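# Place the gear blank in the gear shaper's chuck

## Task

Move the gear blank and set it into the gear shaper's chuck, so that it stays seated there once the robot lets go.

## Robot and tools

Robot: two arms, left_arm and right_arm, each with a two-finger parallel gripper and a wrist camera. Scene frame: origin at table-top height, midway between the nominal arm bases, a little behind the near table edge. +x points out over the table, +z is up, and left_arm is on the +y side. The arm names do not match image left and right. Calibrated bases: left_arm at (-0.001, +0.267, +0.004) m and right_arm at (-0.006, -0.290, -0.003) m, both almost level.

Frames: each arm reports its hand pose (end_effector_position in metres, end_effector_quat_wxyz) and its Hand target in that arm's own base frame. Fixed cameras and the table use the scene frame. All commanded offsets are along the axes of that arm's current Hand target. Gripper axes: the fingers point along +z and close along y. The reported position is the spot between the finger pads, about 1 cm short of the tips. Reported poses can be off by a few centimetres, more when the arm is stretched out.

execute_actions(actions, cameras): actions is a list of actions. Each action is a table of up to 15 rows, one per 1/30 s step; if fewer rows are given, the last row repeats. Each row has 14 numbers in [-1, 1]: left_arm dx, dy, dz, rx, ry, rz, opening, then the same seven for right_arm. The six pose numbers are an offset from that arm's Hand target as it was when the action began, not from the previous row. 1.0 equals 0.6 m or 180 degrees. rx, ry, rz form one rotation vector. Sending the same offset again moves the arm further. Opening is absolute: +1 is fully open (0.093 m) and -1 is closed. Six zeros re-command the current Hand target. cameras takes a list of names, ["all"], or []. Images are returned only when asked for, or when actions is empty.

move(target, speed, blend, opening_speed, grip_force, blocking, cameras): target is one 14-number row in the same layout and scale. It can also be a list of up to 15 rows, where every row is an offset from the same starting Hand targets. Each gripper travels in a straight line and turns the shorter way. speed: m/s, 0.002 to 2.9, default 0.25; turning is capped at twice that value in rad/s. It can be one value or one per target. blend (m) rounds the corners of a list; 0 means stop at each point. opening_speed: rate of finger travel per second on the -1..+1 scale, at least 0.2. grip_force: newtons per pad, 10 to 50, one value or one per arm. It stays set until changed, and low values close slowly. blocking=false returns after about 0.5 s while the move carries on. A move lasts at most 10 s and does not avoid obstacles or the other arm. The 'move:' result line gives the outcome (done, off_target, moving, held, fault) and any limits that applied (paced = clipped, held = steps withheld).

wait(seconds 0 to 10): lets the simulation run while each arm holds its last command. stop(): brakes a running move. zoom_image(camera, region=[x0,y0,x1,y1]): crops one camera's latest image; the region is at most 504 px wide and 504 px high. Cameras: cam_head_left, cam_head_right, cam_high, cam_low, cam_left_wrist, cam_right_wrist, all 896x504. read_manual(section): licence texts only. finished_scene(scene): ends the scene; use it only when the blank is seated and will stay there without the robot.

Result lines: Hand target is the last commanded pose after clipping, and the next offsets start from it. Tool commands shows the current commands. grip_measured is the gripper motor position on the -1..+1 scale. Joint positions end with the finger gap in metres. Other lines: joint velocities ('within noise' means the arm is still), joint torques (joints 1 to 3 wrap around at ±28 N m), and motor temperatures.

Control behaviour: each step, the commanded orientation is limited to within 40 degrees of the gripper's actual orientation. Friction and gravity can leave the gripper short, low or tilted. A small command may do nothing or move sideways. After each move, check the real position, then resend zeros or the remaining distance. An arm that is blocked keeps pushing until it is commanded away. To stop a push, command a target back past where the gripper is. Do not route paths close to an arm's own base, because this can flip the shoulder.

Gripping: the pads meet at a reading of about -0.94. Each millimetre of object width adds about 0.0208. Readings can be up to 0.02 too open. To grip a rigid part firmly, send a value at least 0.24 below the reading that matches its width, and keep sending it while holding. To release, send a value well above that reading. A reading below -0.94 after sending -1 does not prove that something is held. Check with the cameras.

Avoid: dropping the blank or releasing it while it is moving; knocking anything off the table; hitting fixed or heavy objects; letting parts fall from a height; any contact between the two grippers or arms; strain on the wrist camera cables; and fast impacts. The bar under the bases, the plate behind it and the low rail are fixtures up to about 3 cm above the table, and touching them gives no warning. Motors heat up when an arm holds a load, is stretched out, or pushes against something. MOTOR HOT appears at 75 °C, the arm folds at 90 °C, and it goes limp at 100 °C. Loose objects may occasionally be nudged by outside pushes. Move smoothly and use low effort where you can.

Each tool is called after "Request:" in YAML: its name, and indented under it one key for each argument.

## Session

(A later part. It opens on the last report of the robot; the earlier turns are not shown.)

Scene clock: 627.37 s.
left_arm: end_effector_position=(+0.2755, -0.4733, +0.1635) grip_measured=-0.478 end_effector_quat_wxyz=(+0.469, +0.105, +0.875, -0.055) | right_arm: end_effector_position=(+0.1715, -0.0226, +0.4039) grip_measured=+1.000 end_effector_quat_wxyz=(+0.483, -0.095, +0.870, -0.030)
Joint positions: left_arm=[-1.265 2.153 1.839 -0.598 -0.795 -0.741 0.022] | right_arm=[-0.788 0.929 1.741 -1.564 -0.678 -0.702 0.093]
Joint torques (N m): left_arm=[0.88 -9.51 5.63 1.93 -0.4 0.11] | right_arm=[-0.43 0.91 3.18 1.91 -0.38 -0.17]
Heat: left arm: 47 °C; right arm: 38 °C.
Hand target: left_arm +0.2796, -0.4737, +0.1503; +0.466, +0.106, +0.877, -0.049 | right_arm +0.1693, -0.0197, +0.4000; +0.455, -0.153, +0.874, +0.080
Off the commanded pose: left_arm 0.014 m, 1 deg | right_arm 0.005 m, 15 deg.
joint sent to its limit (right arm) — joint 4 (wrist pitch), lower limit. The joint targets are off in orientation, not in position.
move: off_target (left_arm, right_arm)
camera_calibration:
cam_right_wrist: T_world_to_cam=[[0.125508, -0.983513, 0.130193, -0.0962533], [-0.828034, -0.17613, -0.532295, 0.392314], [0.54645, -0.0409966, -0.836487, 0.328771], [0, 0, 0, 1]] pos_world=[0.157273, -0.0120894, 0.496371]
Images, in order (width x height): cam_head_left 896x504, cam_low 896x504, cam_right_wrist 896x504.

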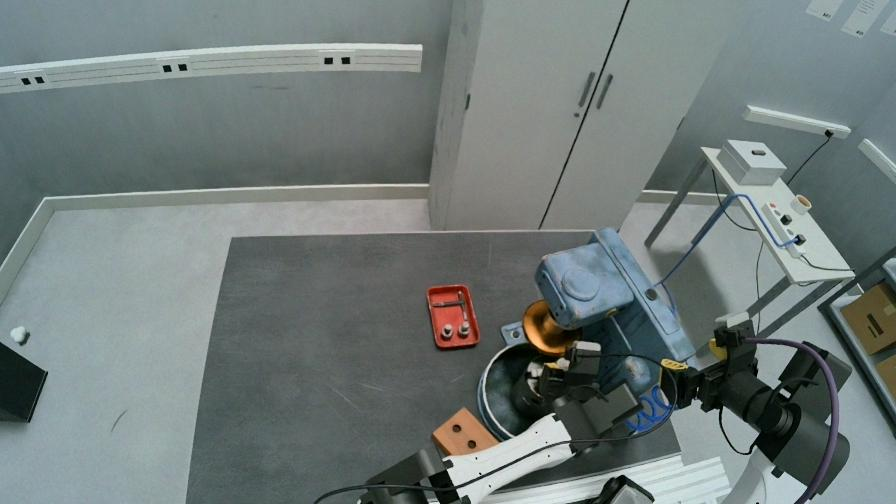

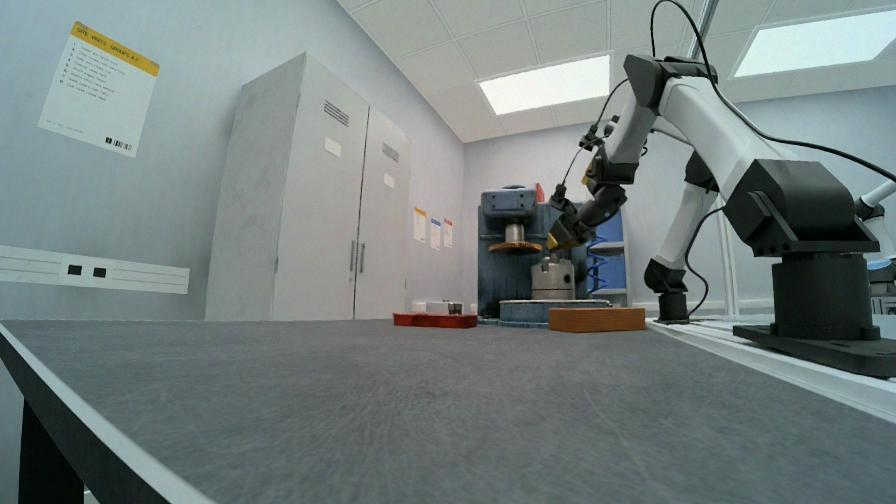

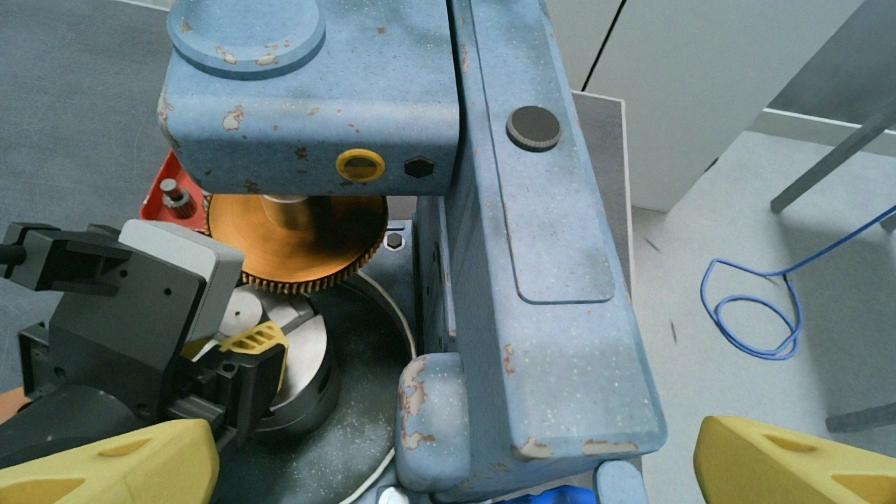

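Request:
move:
  target: [-0.0038,0.0137,0.0058,0,0,0,-0.7,0,0,0,0,0,0,1]
  speed: 0.015

Scene clock: 635.63 s.
left_arm: end_effector_position=(+0.2802, -0.4751, +0.1621) grip_measured=-0.478 end_effector_quat_wxyz=(+0.478, +0.097, +0.871, -0.063) | right_arm: end_effector_position=(+0.1715, -0.0226, +0.4039) grip_measured=+1.000 end_effector_quat_wxyz=(+0.483, -0.095, +0.870, -0.030)
Joint positions: left_arm=[-1.259 2.153 1.815 -0.54 -0.802 -0.734 0.022] | right_arm=[-0.788 0.929 1.741 -1.564 -0.678 -0.702 0.093]
Joint torques (N m): left_arm=[1.96 -11.29 4.75 1.61 -0.2 0.22] | right_arm=[-0.38 1.06 3.23 1.93 -0.34 -0.19]
Heat: left arm: 47 °C; right arm: 38 °C.
Hand target: left_arm +0.2855, -0.4666, +0.1502; +0.466, +0.106, +0.877, -0.049 | right_arm +0.1693, -0.0197, +0.4000; +0.455, -0.153, +0.874, +0.080
Off the commanded pose: left_arm 0.015 m, 2 deg | right_arm 0.005 m, 15 deg.
joint sent to its limit (right arm) — joint 4 (wrist pitch), lower limit. The joint targets are off in orientation, not in position.
move: off_target (left_arm, right_arm)

Request:
execute_actions:
  actions: []
  cameras: ["cam_low","cam_right_wrist","cam_head_left","cam_left_wrist"]

Request:
zoom_image:
  camera: "cam_low"
  region: [530, 220, 580, 270]

Request:
zoom_image:
  camera: "cam_right_wrist"
  region: [195, 265, 305, 375]

Scene clock: 638.87 s.
left_arm: end_effector_position=(+0.2802, -0.4752, +0.1621) grip_measured=-0.478 end_effector_quat_wxyz=(+0.478, +0.097, +0.871, -0.063) | right_arm: end_effector_position=(+0.1715, -0.0226, +0.4039) grip_measured=+1.000 end_effector_quat_wxyz=(+0.483, -0.095, +0.870, -0.030)
Joint positions: left_arm=[-1.259 2.153 1.815 -0.54 -0.802 -0.733 0.022] | right_arm=[-0.788 0.929 1.741 -1.564 -0.678 -0.702 0.093]
Joint velocities: within noise
Joint torques (N m): left_arm=[1.95 -11.28 4.79 1.59 -0.2 0.18] | right_arm=[-0.49 0.77 3.21 1.89 -0.39 -0.19]
Motor temperatures (°C): left_arm=[25 47 44 36 23 26 26] | right_arm=[23 28 31 38 25 25 24]
Heat: left arm: 47 °C; right arm: 38 °C.
Hand target: left_arm +0.2855, -0.4667, +0.1503; +0.466, +0.106, +0.877, -0.049 | right_arm +0.1693, -0.0197, +0.4000; +0.455, -0.153, +0.874, +0.080
Tool commands: left_gripper/opening=-0.7 right_gripper/opening=+1.0
Off the commanded pose: left_arm 0.016 m, 2 deg | right_arm 0.005 m, 15 deg.
camera_calibration:
cam_left_wrist: T_world_to_cam=[[-0.22549, -0.974229, 0.00560536, -0.398358], [-0.818194, 0.186246, -0.54394, 0.443207], [0.528878, -0.127239, -0.839105, 0.0113335], [0, 0, 0, 1]] pos_world=[0.26681, -0.469195, 0.252821]
cam_right_wrist: T_world_to_cam=[[0.125508, -0.983513, 0.130193, -0.0962533], [-0.828034, -0.17613, -0.532295, 0.392314], [0.54645, -0.0409966, -0.836487, 0.328771], [0, 0, 0, 1]] pos_world=[0.157273, -0.0120894, 0.496371]
Images, in order (width x height): cam_head_left 896x504, cam_low 896x504, cam_left_wrist 896x504, cam_right_wrist 896x504.

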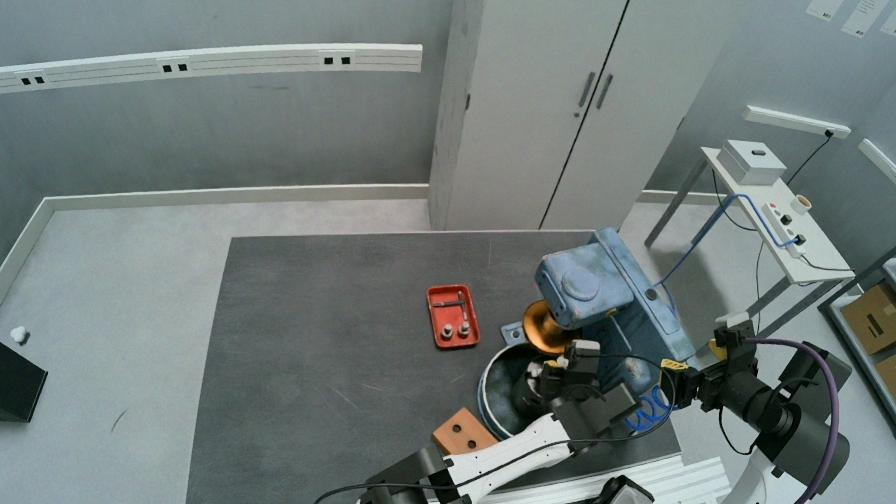

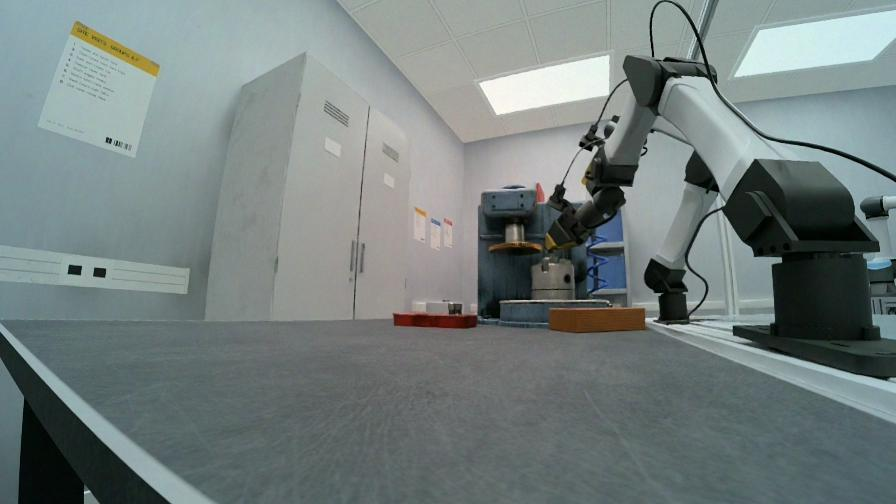

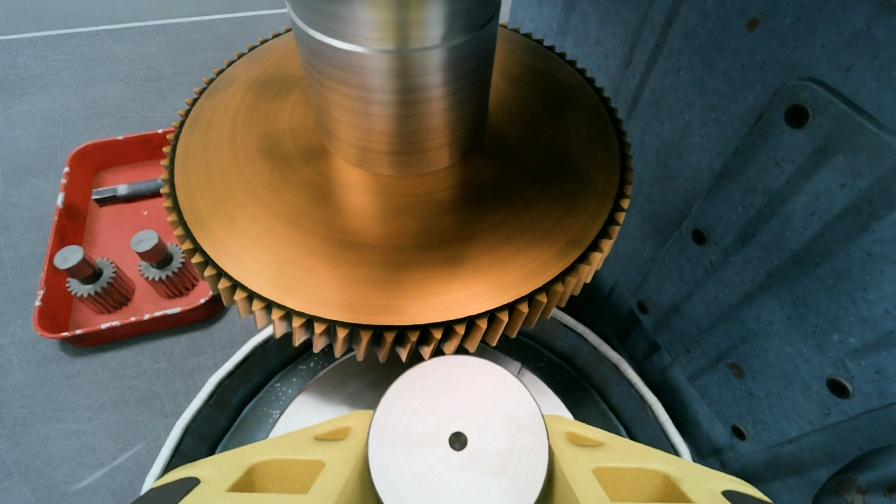

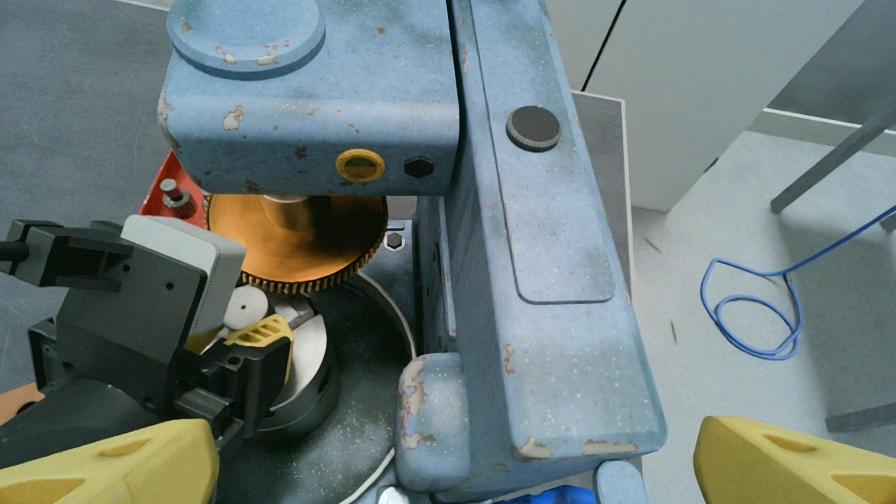

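Scaled by 10.080 from the camera's 896x504 image, which has a finer 1280x720 frame.

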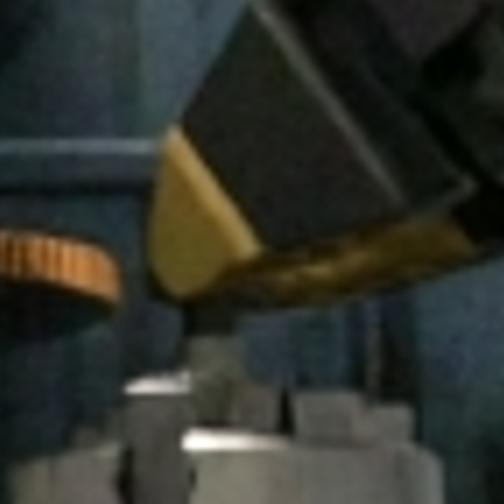

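Scaled by 4.582 from the camera's 896x504 image, which has a finer 1280x720 frame.

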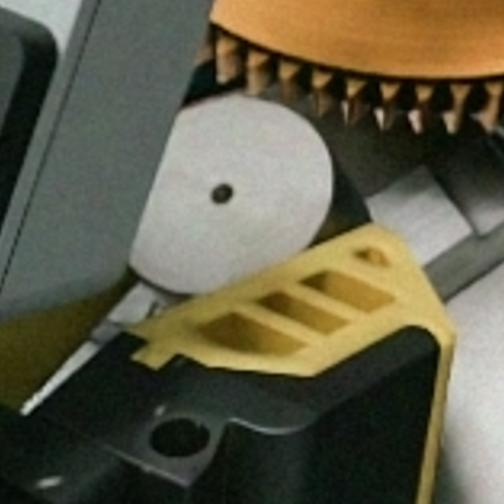

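Request:
move:
  target:
    - [-0.0267,0.007,-0.0198,0,0,0,-0.7,0,0,0,0,0,0,1]
    - [-0.043,0.0212,-0.0547,0,0,0,-0.7,0,0,0,0,0,0,1]
    - [-0.0283,-0.0138,-0.0232,0,0,0,-0.7,0,0,0,0,0,0,1]
  speed: [0.05,0.08,0.05]
  cameras: ["cam_low","cam_right_wrist","cam_head_left"]

Request:
zoom_image:
  camera: "cam_low"
  region: [530, 220, 580, 270]

Request:
zoom_image:
  camera: "cam_right_wrist"
  region: [195, 265, 305, 375]

Request:
zoom_image:
  camera: "cam_head_left"
  region: [530, 330, 590, 390]

Scene clock: 654.20 s.
left_arm: end_effector_position=(+0.2777, -0.4675, +0.1671) grip_measured=-0.478 end_effector_quat_wxyz=(+0.458, +0.116, +0.880, -0.039) | right_arm: end_effector_position=(+0.1715, -0.0226, +0.4039) grip_measured=+1.000 end_effector_quat_wxyz=(+0.483, -0.095, +0.870, -0.030)
Joint positions: left_arm=[-1.255 2.154 1.876 -0.669 -0.781 -0.728 0.022] | right_arm=[-0.788 0.929 1.741 -1.564 -0.678 -0.702 0.093]
Joint torques (N m): left_arm=[0.27 -9.73 9.05 1.76 -0.53 0.03] | right_arm=[-0.5 0.9 3.36 1.9 -0.39 -0.17]
Heat: left arm: 50 °C; right arm: 38 °C.
Hand target: left_arm +0.2817, -0.4745, +0.1719; +0.466, +0.106, +0.877, -0.049 | right_arm +0.1693, -0.0197, +0.4000; +0.455, -0.153, +0.874, +0.080
Off the commanded pose: left_arm 0.009 m, 2 deg | right_arm 0.005 m, 15 deg.
joint sent to its limit (right arm) — joint 4 (wrist pitch), lower limit. The joint targets are off in orientation, not in position.
move: off_target (right_arm)
camera_calibration:
cam_right_wrist: T_world_to_cam=[[0.125508, -0.983513, 0.130193, -0.0962533], [-0.828034, -0.17613, -0.532295, 0.392314], [0.54645, -0.0409966, -0.836487, 0.328771], [0, 0, 0, 1]] pos_world=[0.157273, -0.0120894, 0.496371]
Images, in order (width x height): cam_head_left 896x504, cam_low 896x504, cam_right_wrist 896x504.

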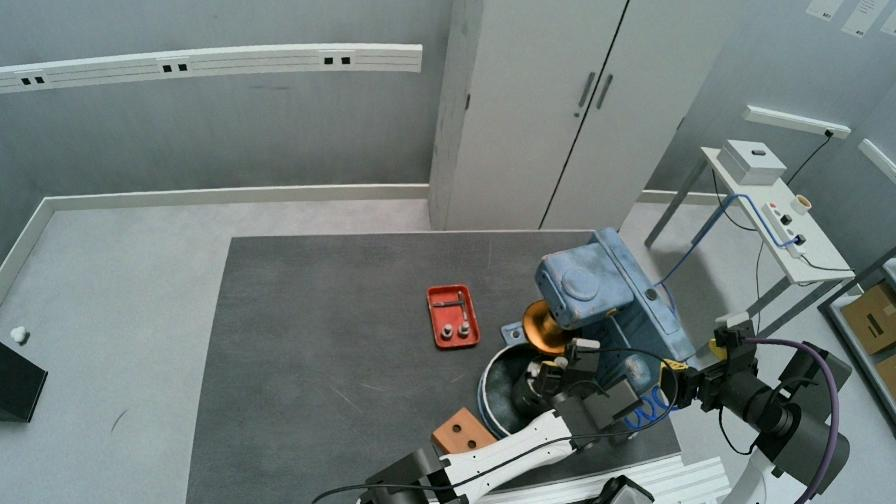

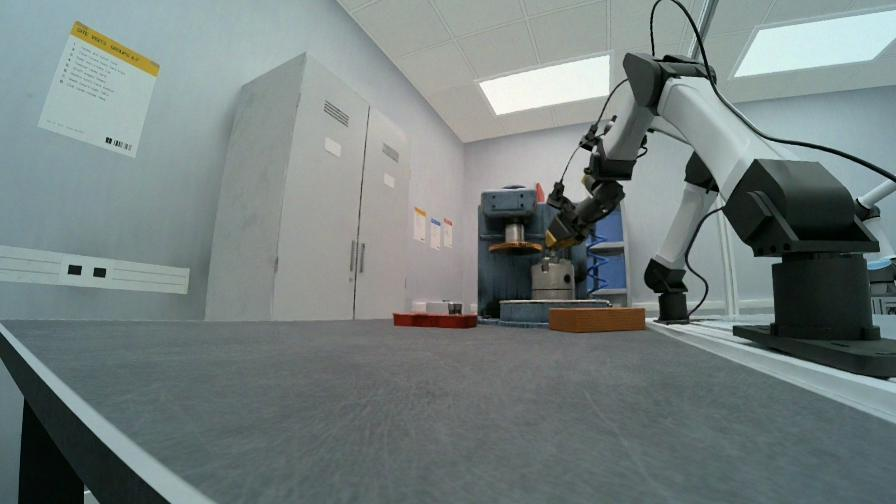

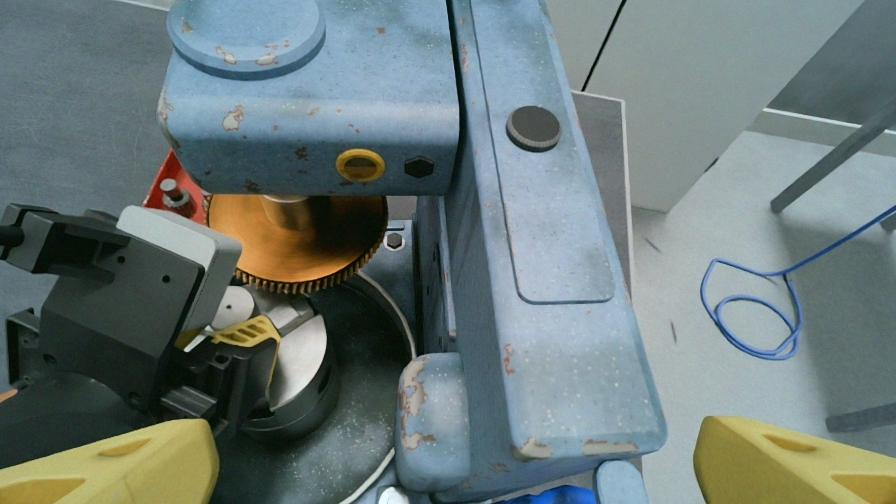

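Scaled by 10.080 from the camera's 896x504 image, which has a finer 1280x720 frame.

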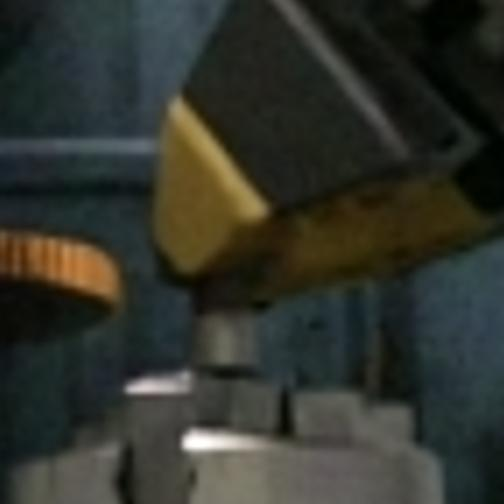

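Scaled by 4.582 from the camera's 896x504 image, which has a finer 1280x720 frame.

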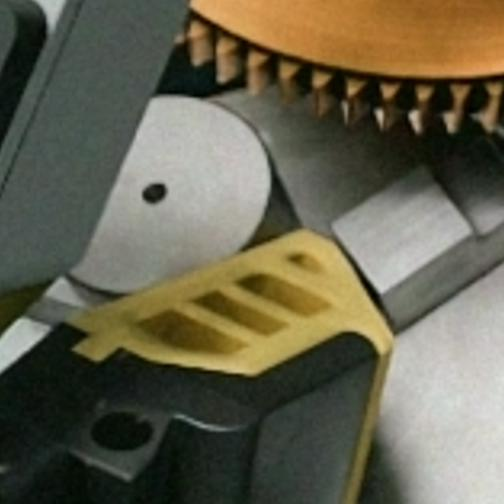

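Scaled by 8.400 from the camera's 896x504 image, which has a finer 1280x720 frame.

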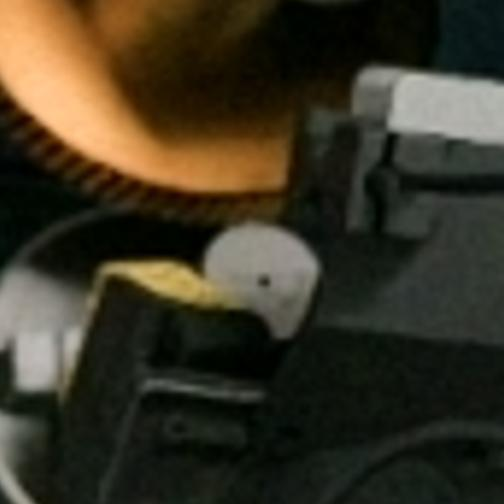

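Request:
move:
  target: [-0.0067,-0.0013,0.0038,0,0,0,-0.7,0,0,0,0,0,0,1]
  speed: 0.03

Scene clock: 663.73 s.
left_arm: end_effector_position=(+0.2788, -0.4719, +0.1721) grip_measured=-0.478 end_effector_quat_wxyz=(+0.461, +0.113, +0.879, -0.046) | right_arm: end_effector_position=(+0.1715, -0.0226, +0.4039) grip_measured=+1.000 end_effector_quat_wxyz=(+0.483, -0.095, +0.870, -0.030)
Joint positions: left_arm=[-1.255 2.163 1.903 -0.672 -0.779 -0.728 0.022] | right_arm=[-0.788 0.929 1.741 -1.564 -0.678 -0.702 0.093]
Joint torques (N m): left_arm=[0.84 -9.52 8.95 1.71 -0.51 0.09] | right_arm=[-0.36 0.99 3.23 1.89 -0.39 -0.17]
Heat: left arm: 50 °C; right arm: 38 °C.
Hand target: left_arm +0.2856, -0.4762, +0.1739; +0.466, +0.106, +0.877, -0.049 | right_arm +0.1693, -0.0197, +0.4000; +0.455, -0.153, +0.874, +0.080
Off the commanded pose: left_arm 0.008 m, 1 deg | right_arm 0.005 m, 15 deg.
joint sent to its limit (right arm) — joint 4 (wrist pitch), lower limit. The joint targets are off in orientation, not in position.
move: off_target (right_arm)

Request:
move:
  target:
    - [-0.0225,0.0342,-0.0283,0,0,0,-0.7,0,0,0,0,0,0,1]
    - [-0.0293,0.015,-0.0188,0,0,0,-0.7,0,0,0,0,0,0,1]
    - [0.0018,0.002,-0.007,0,0,0,-0.7,0,0,0,0,0,0,1]
  speed: [0.1,0.06,0.06]

Scene clock: 678.23 s.
left_arm: end_effector_position=(+0.2821, -0.4673, +0.1809) grip_measured=-0.478 end_effector_quat_wxyz=(+0.458, +0.112, +0.881, -0.044) | right_arm: end_effector_position=(+0.1715, -0.0226, +0.4039) grip_measured=+1.000 end_effector_quat_wxyz=(+0.483, -0.095, +0.870, -0.030)
Joint positions: left_arm=[-1.244 2.153 1.927 -0.708 -0.77 -0.726 0.022] | right_arm=[-0.788 0.929 1.741 -1.564 -0.678 -0.702 0.093]
Joint torques (N m): left_arm=[-0.73 -9.58 6.32 2.08 -0.62 0] | right_arm=[-0.55 0.96 3.4 1.93 -0.36 -0.17]
Heat: left arm: 49 °C; right arm: 38 °C.
Hand target: left_arm +0.2818, -0.4741, +0.1755; +0.466, +0.106, +0.877, -0.049 | right_arm +0.1693, -0.0197, +0.4000; +0.455, -0.153, +0.874, +0.080
Off the commanded pose: left_arm 0.009 m, 1 deg | right_arm 0.005 m, 15 deg.
joint sent to its limit (right arm) — joint 4 (wrist pitch), lower limit. The joint targets are off in orientation, not in position.
move: off_target (right_arm)

Request:
move:
  target: [0.0208,-0.003,0.0095,0,0,0,-0.7,0,0,0,0,0,0,1]
  speed: 0.04
  cameras: ["cam_low","cam_right_wrist","cam_head_left"]

Request:
zoom_image:
  camera: "cam_low"
  region: [530, 220, 580, 270]

Request:
zoom_image:
  camera: "cam_right_wrist"
  region: [195, 265, 305, 375]

Request:
zoom_image:
  camera: "cam_head_left"
  region: [530, 330, 590, 390]

Scene clock: 685.77 s.
left_arm: end_effector_position=(+0.2780, -0.4698, +0.1695) grip_measured=-0.478 end_effector_quat_wxyz=(+0.457, +0.114, +0.881, -0.047) | right_arm: end_effector_position=(+0.1715, -0.0226, +0.4039) grip_measured=+1.000 end_effector_quat_wxyz=(+0.483, -0.095, +0.870, -0.030)
Joint positions: left_arm=[-1.253 2.153 1.882 -0.663 -0.77 -0.73 0.022] | right_arm=[-0.788 0.929 1.741 -1.564 -0.678 -0.702 0.093]
Joint torques (N m): left_arm=[-0.46 -9.31 6.23 2.05 -0.68 -0.03] | right_arm=[-0.51 0.75 3.21 1.89 -0.39 -0.17]
Heat: left arm: 49 °C; right arm: 38 °C.
Hand target: left_arm +0.2792, -0.4752, +0.1619; +0.466, +0.106, +0.877, -0.049 | right_arm +0.1693, -0.0197, +0.4000; +0.455, -0.153, +0.874, +0.080
Off the commanded pose: left_arm 0.009 m, 1 deg | right_arm 0.005 m, 15 deg.
joint sent to its limit (right arm) — joint 4 (wrist pitch), lower limit. The joint targets are off in orientation, not in position.
move: off_target (right_arm)
camera_calibration:
cam_right_wrist: T_world_to_cam=[[0.125508, -0.983513, 0.130193, -0.0962533], [-0.828034, -0.17613, -0.532295, 0.392314], [0.54645, -0.0409966, -0.836487, 0.328771], [0, 0, 0, 1]] pos_world=[0.157273, -0.0120894, 0.496371]
Images, in order (width x height): cam_head_left 896x504, cam_low 896x504, cam_right_wrist 896x504.

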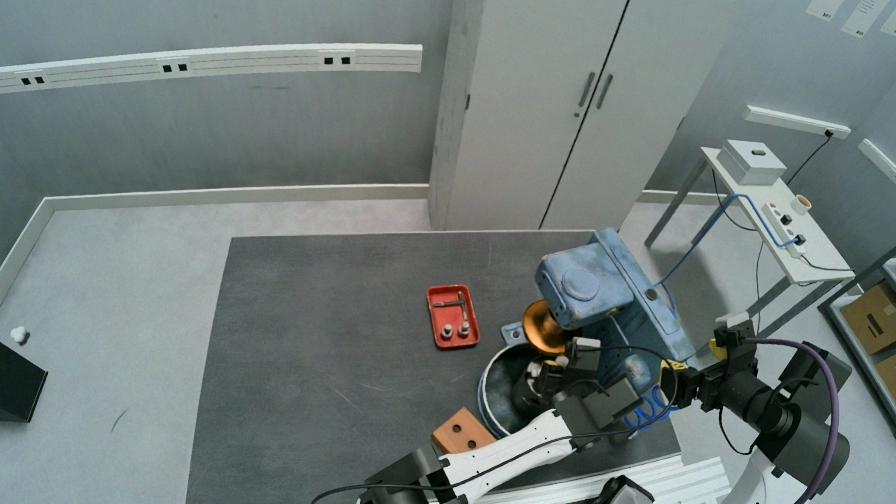

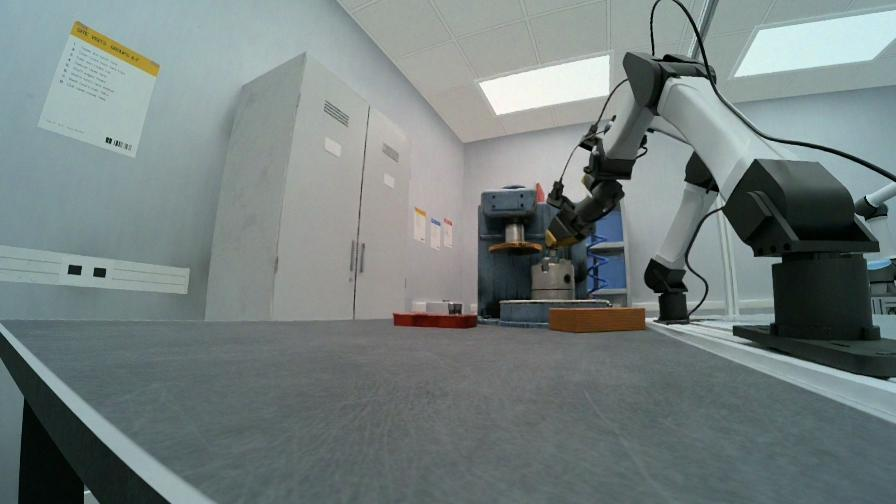

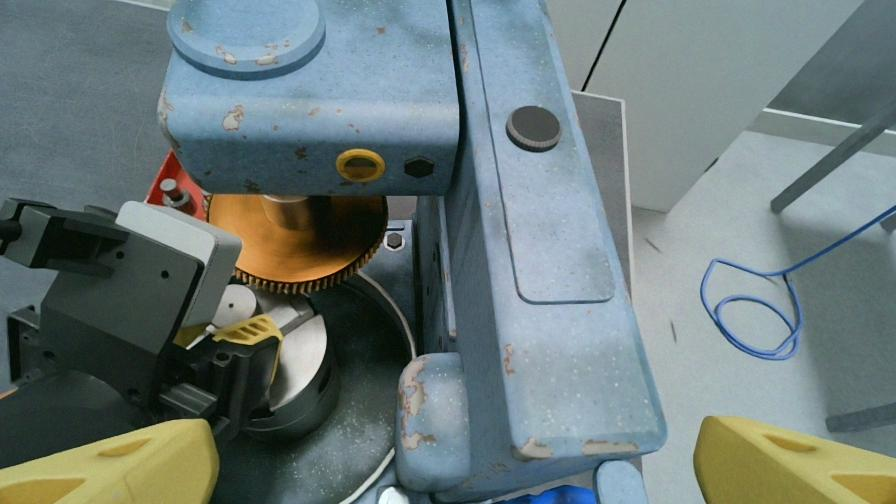

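Scaled by 10.080 from the camera's 896x504 image, which has a finer 1280x720 frame.

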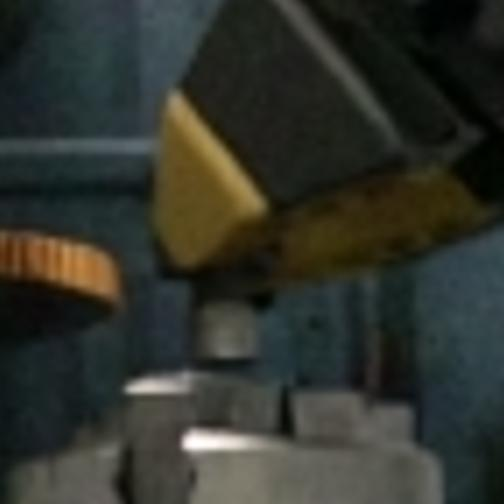

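Scaled by 4.582 from the camera's 896x504 image, which has a finer 1280x720 frame.

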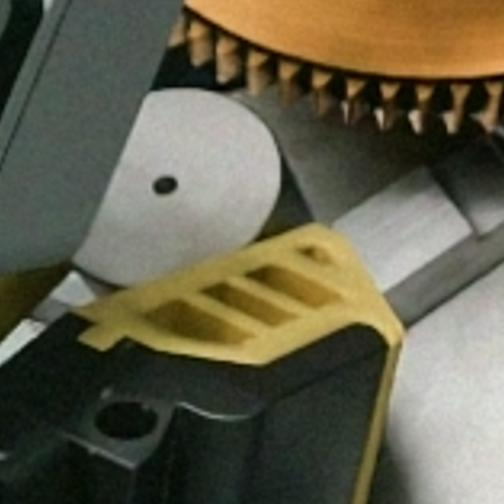

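Scaled by 8.400 from the camera's 896x504 image, which has a finer 1280x720 frame.

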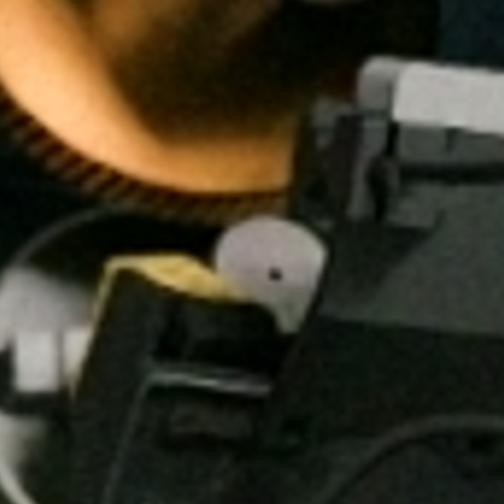

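Request:
move:
  target: [-0.0042,0.007,0.0062,0,0,0,-0.7,0,0,0,0,0,0,1]
  speed: 0.04

Scene clock: 694.90 s.
left_arm: end_effector_position=(+0.2781, -0.4702, +0.1666) grip_measured=-0.478 end_effector_quat_wxyz=(+0.458, +0.113, +0.880, -0.049) | right_arm: end_effector_position=(+0.1715, -0.0226, +0.4039) grip_measured=+1.000 end_effector_quat_wxyz=(+0.483, -0.095, +0.870, -0.030)
Joint positions: left_arm=[-1.253 2.153 1.868 -0.646 -0.77 -0.73 0.022] | right_arm=[-0.788 0.929 1.741 -1.564 -0.678 -0.702 0.093]
Joint torques (N m): left_arm=[0.8 -9.92 6.24 2.01 -0.59 0.11] | right_arm=[-0.42 0.95 3.29 1.91 -0.38 -0.18]
Heat: left arm: 48 °C; right arm: 38 °C.
Hand target: left_arm +0.2845, -0.4722, +0.1620; +0.466, +0.106, +0.877, -0.049 | right_arm +0.1693, -0.0197, +0.4000; +0.455, -0.153, +0.874, +0.080
Off the commanded pose: left_arm 0.008 m, 1 deg | right_arm 0.005 m, 15 deg.
joint sent to its limit (right arm) — joint 4 (wrist pitch), lower limit. The joint targets are off in orientation, not in position.
move: off_target (right_arm)

Request:
move:
  target: [-0.0055,0.0023,-0.0008,0,0,0,-0.7,0,0,0,0,0,0,1]
  speed: 0.04

Scene clock: 698.30 s.
left_arm: end_effector_position=(+0.2781, -0.4702, +0.1666) grip_measured=-0.478 end_effector_quat_wxyz=(+0.458, +0.113, +0.880, -0.049) | right_arm: end_effector_position=(+0.1715, -0.0226, +0.4039) grip_measured=+1.000 end_effector_quat_wxyz=(+0.483, -0.095, +0.870, -0.030)
Joint positions: left_arm=[-1.253 2.153 1.868 -0.646 -0.77 -0.73 0.022] | right_arm=[-0.788 0.929 1.741 -1.564 -0.678 -0.702 0.093]
Joint torques (N m): left_arm=[1.2 -10.18 6.71 2 -0.56 0.15] | right_arm=[-0.46 0.91 3.15 1.92 -0.39 -0.21]
Heat: left arm: 48 °C; right arm: 38 °C.
Hand target: left_arm +0.2862, -0.4712, +0.1650; +0.466, +0.106, +0.877, -0.049 | right_arm +0.1693, -0.0197, +0.4000; +0.455, -0.153, +0.874, +0.080
Off the commanded pose: left_arm 0.008 m, 1 deg | right_arm 0.005 m, 15 deg.
joint sent to its limit (right arm) — joint 4 (wrist pitch), lower limit. The joint targets are off in orientation, not in position.
move: off_target (right_arm)

Request:
move:
  target: [-0.005,0.0035,0.001,0,0,0,-0.7,0,0,0,0,0,0,1]
  speed: 0.04

Scene clock: 701.07 s.
left_arm: end_effector_position=(+0.2819, -0.4680, +0.1666) grip_measured=-0.478 end_effector_quat_wxyz=(+0.458, +0.111, +0.881, -0.046) | right_arm: end_effector_position=(+0.1715, -0.0226, +0.4039) grip_measured=+1.000 end_effector_quat_wxyz=(+0.483, -0.095, +0.870, -0.030)
Joint positions: left_arm=[-1.245 2.153 1.868 -0.646 -0.77 -0.727 0.022] | right_arm=[-0.788 0.929 1.741 -1.564 -0.678 -0.702 0.093]
Joint torques (N m): left_arm=[1.1 -10.51 6.74 1.98 -0.52 0.15] | right_arm=[-0.4 0.88 3.29 1.9 -0.38 -0.18]
Heat: left arm: 48 °C; right arm: 38 °C.
Hand target: left_arm +0.2889, -0.4696, +0.1672; +0.466, +0.106, +0.877, -0.049 | right_arm +0.1693, -0.0197, +0.4000; +0.455, -0.153, +0.874, +0.080
Off the commanded pose: left_arm 0.007 m, 1 deg | right_arm 0.005 m, 15 deg.
joint sent to its limit (right arm) — joint 4 (wrist pitch), lower limit. The joint targets are off in orientation, not in position.
move: off_target (right_arm)

Request:
move:
  target: [0.0304,-0.0005,0.0206,0,0,0,-0.7,0,0,0,0,0,0,1]
  speed: 0.03
  cameras: ["cam_low","cam_right_wrist","cam_head_left"]

Request:
zoom_image:
  camera: "cam_low"
  region: [530, 220, 580, 270]

Request:
zoom_image:
  camera: "cam_right_wrist"
  region: [195, 265, 305, 375]

Request:
zoom_image:
  camera: "cam_head_left"
  region: [530, 330, 590, 390]

Scene clock: 707.13 s.
left_arm: end_effector_position=(+0.2869, -0.4713, +0.1627) grip_measured=-0.478 end_effector_quat_wxyz=(+0.479, +0.095, +0.871, -0.058) | right_arm: end_effector_position=(+0.1715, -0.0226, +0.4039) grip_measured=+1.000 end_effector_quat_wxyz=(+0.483, -0.095, +0.870, -0.030)
Joint positions: left_arm=[-1.245 2.153 1.816 -0.541 -0.801 -0.724 0.022] | right_arm=[-0.788 0.929 1.741 -1.564 -0.678 -0.702 0.093]
Joint torques (N m): left_arm=[1.03 -9.92 5.07 1.76 -0.19 0.16] | right_arm=[-0.35 0.83 3.3 1.91 -0.35 -0.16]
Heat: left arm: 48 °C; right arm: 38 °C.
Hand target: left_arm +0.2889, -0.4696, +0.1451; +0.466, +0.106, +0.877, -0.049 | right_arm +0.1693, -0.0197, +0.4000; +0.455, -0.153, +0.874, +0.080
Off the commanded pose: left_arm 0.018 m, 2 deg | right_arm 0.005 m, 15 deg.
joint sent to its limit (right arm) — joint 4 (wrist pitch), lower limit. The joint targets are off in orientation, not in position.
move: off_target (left_arm, right_arm)
camera_calibration:
cam_right_wrist: T_world_to_cam=[[0.125508, -0.983513, 0.130193, -0.0962533], [-0.828034, -0.17613, -0.532295, 0.392314], [0.54645, -0.0409966, -0.836487, 0.328771], [0, 0, 0, 1]] pos_world=[0.157273, -0.0120894, 0.496371]
Images, in order (width x height): cam_head_left 896x504, cam_low 896x504, cam_right_wrist 896x504.

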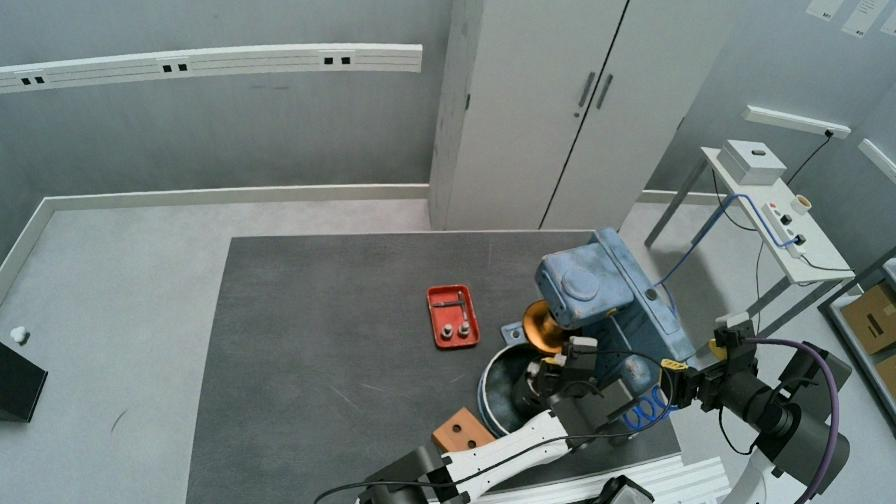

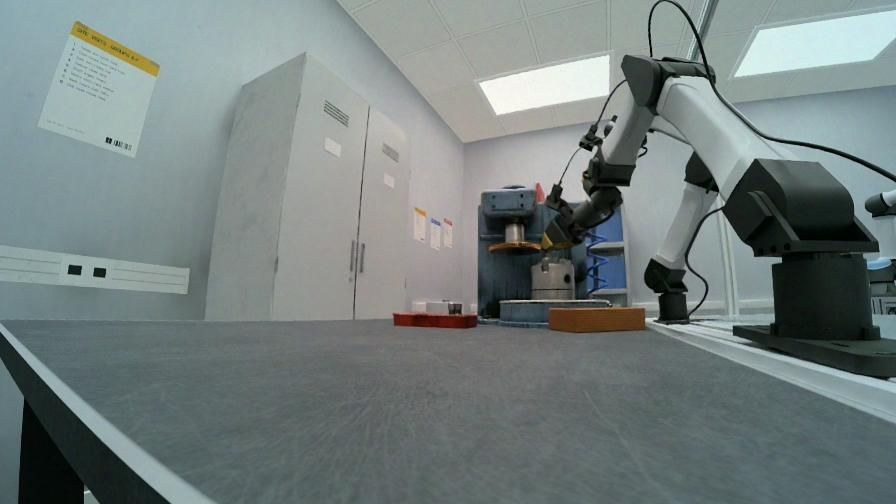

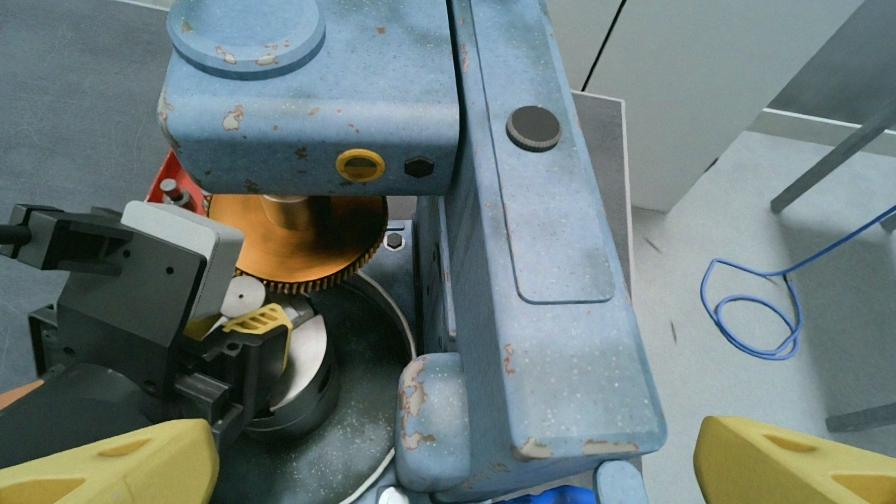

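Scaled by 10.080 from the camera's 896x504 image, which has a finer 1280x720 frame.

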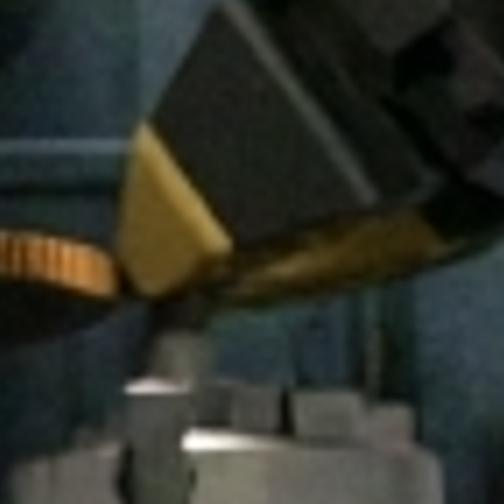

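Scaled by 4.582 from the camera's 896x504 image, which has a finer 1280x720 frame.

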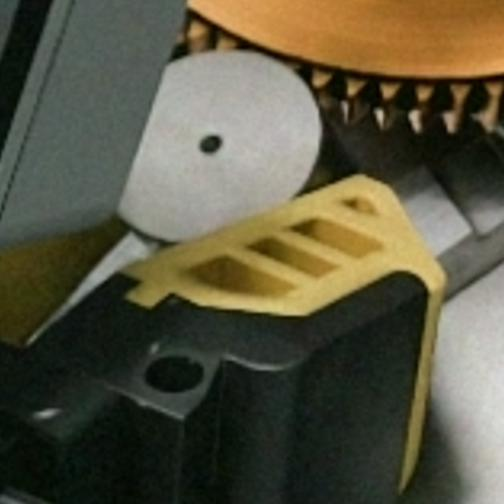

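Scaled by 8.400 from the camera's 896x504 image, which has a finer 1280x720 frame.

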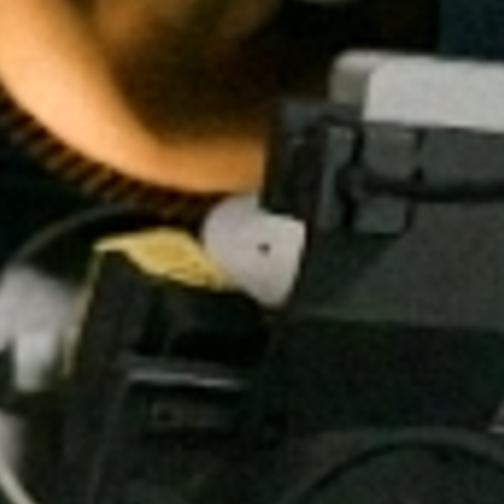

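Request:
move:
  target:
    - [-0.034,0.0038,-0.024,0,0,0,-0.7,0,0,0,0,0,0,1]
    - [-0.0555,0.0162,-0.081,0,0,0,-0.7,0,0,0,0,0,0,1]
    - [-0.0222,-0.0092,-0.03,0,0,0,-0.7,0,0,0,0,0,0,1]
  speed: [0.06,0.1,0.05]

Scene clock: 739.53 s.
left_arm: end_effector_position=(+0.2738, -0.4640, +0.1643) grip_measured=-0.478 end_effector_quat_wxyz=(+0.458, +0.117, +0.880, -0.035) | right_arm: end_effector_position=(+0.1715, -0.0226, +0.4039) grip_measured=+1.000 end_effector_quat_wxyz=(+0.483, -0.095, +0.870, -0.030)
Joint positions: left_arm=[-1.261 2.143 1.849 -0.666 -0.788 -0.735 0.022] | right_arm=[-0.788 0.929 1.741 -1.564 -0.678 -0.702 0.093]
Joint torques (N m): left_arm=[0.66 -9.06 8.83 1.89 -0.48 0.06] | right_arm=[-0.35 0.95 3.28 1.93 -0.38 -0.17]
Heat: left arm: 49 °C; right arm: 38 °C.
Hand target: left_arm +0.2803, -0.4736, +0.1661; +0.466, +0.106, +0.877, -0.049 | right_arm +0.1693, -0.0197, +0.4000; +0.455, -0.153, +0.874, +0.080
Off the commanded pose: left_arm 0.012 m, 2 deg | right_arm 0.005 m, 15 deg.
joint sent to its limit (right arm) — joint 4 (wrist pitch), lower limit. The joint targets are off in orientation, not in position.
move: off_target (left_arm, right_arm)

Request:
move:
  target: [-0.0052,-0.0052,0.0192,0,0,0,-0.7,0,0,0,0,0,0,1]
  speed: 0.01

Scene clock: 746.07 s.
left_arm: end_effector_position=(+0.2794, -0.4706, +0.1618) grip_measured=-0.478 end_effector_quat_wxyz=(+0.459, +0.115, +0.880, -0.038) | right_arm: end_effector_position=(+0.1715, -0.0226, +0.4039) grip_measured=+1.000 end_effector_quat_wxyz=(+0.483, -0.095, +0.870, -0.030)
Joint positions: left_arm=[-1.254 2.173 1.884 -0.659 -0.783 -0.729 0.022] | right_arm=[-0.788 0.929 1.741 -1.564 -0.678 -0.702 0.093]
Joint torques (N m): left_arm=[1.59 -8.92 9.05 2.03 -0.42 0.19] | right_arm=[-0.36 0.94 3.28 1.93 -0.36 -0.17]
Heat: left arm: 49 °C; right arm: 38 °C.
Hand target: left_arm +0.2905, -0.4792, +0.1622; +0.466, +0.106, +0.877, -0.049 | right_arm +0.1693, -0.0197, +0.4000; +0.455, -0.153, +0.874, +0.080
Off the commanded pose: left_arm 0.014 m, 2 deg | right_arm 0.005 m, 15 deg.
joint sent to its limit (right arm) — joint 4 (wrist pitch), lower limit. The joint targets are off in orientation, not in position.
move: off_target (left_arm, right_arm)


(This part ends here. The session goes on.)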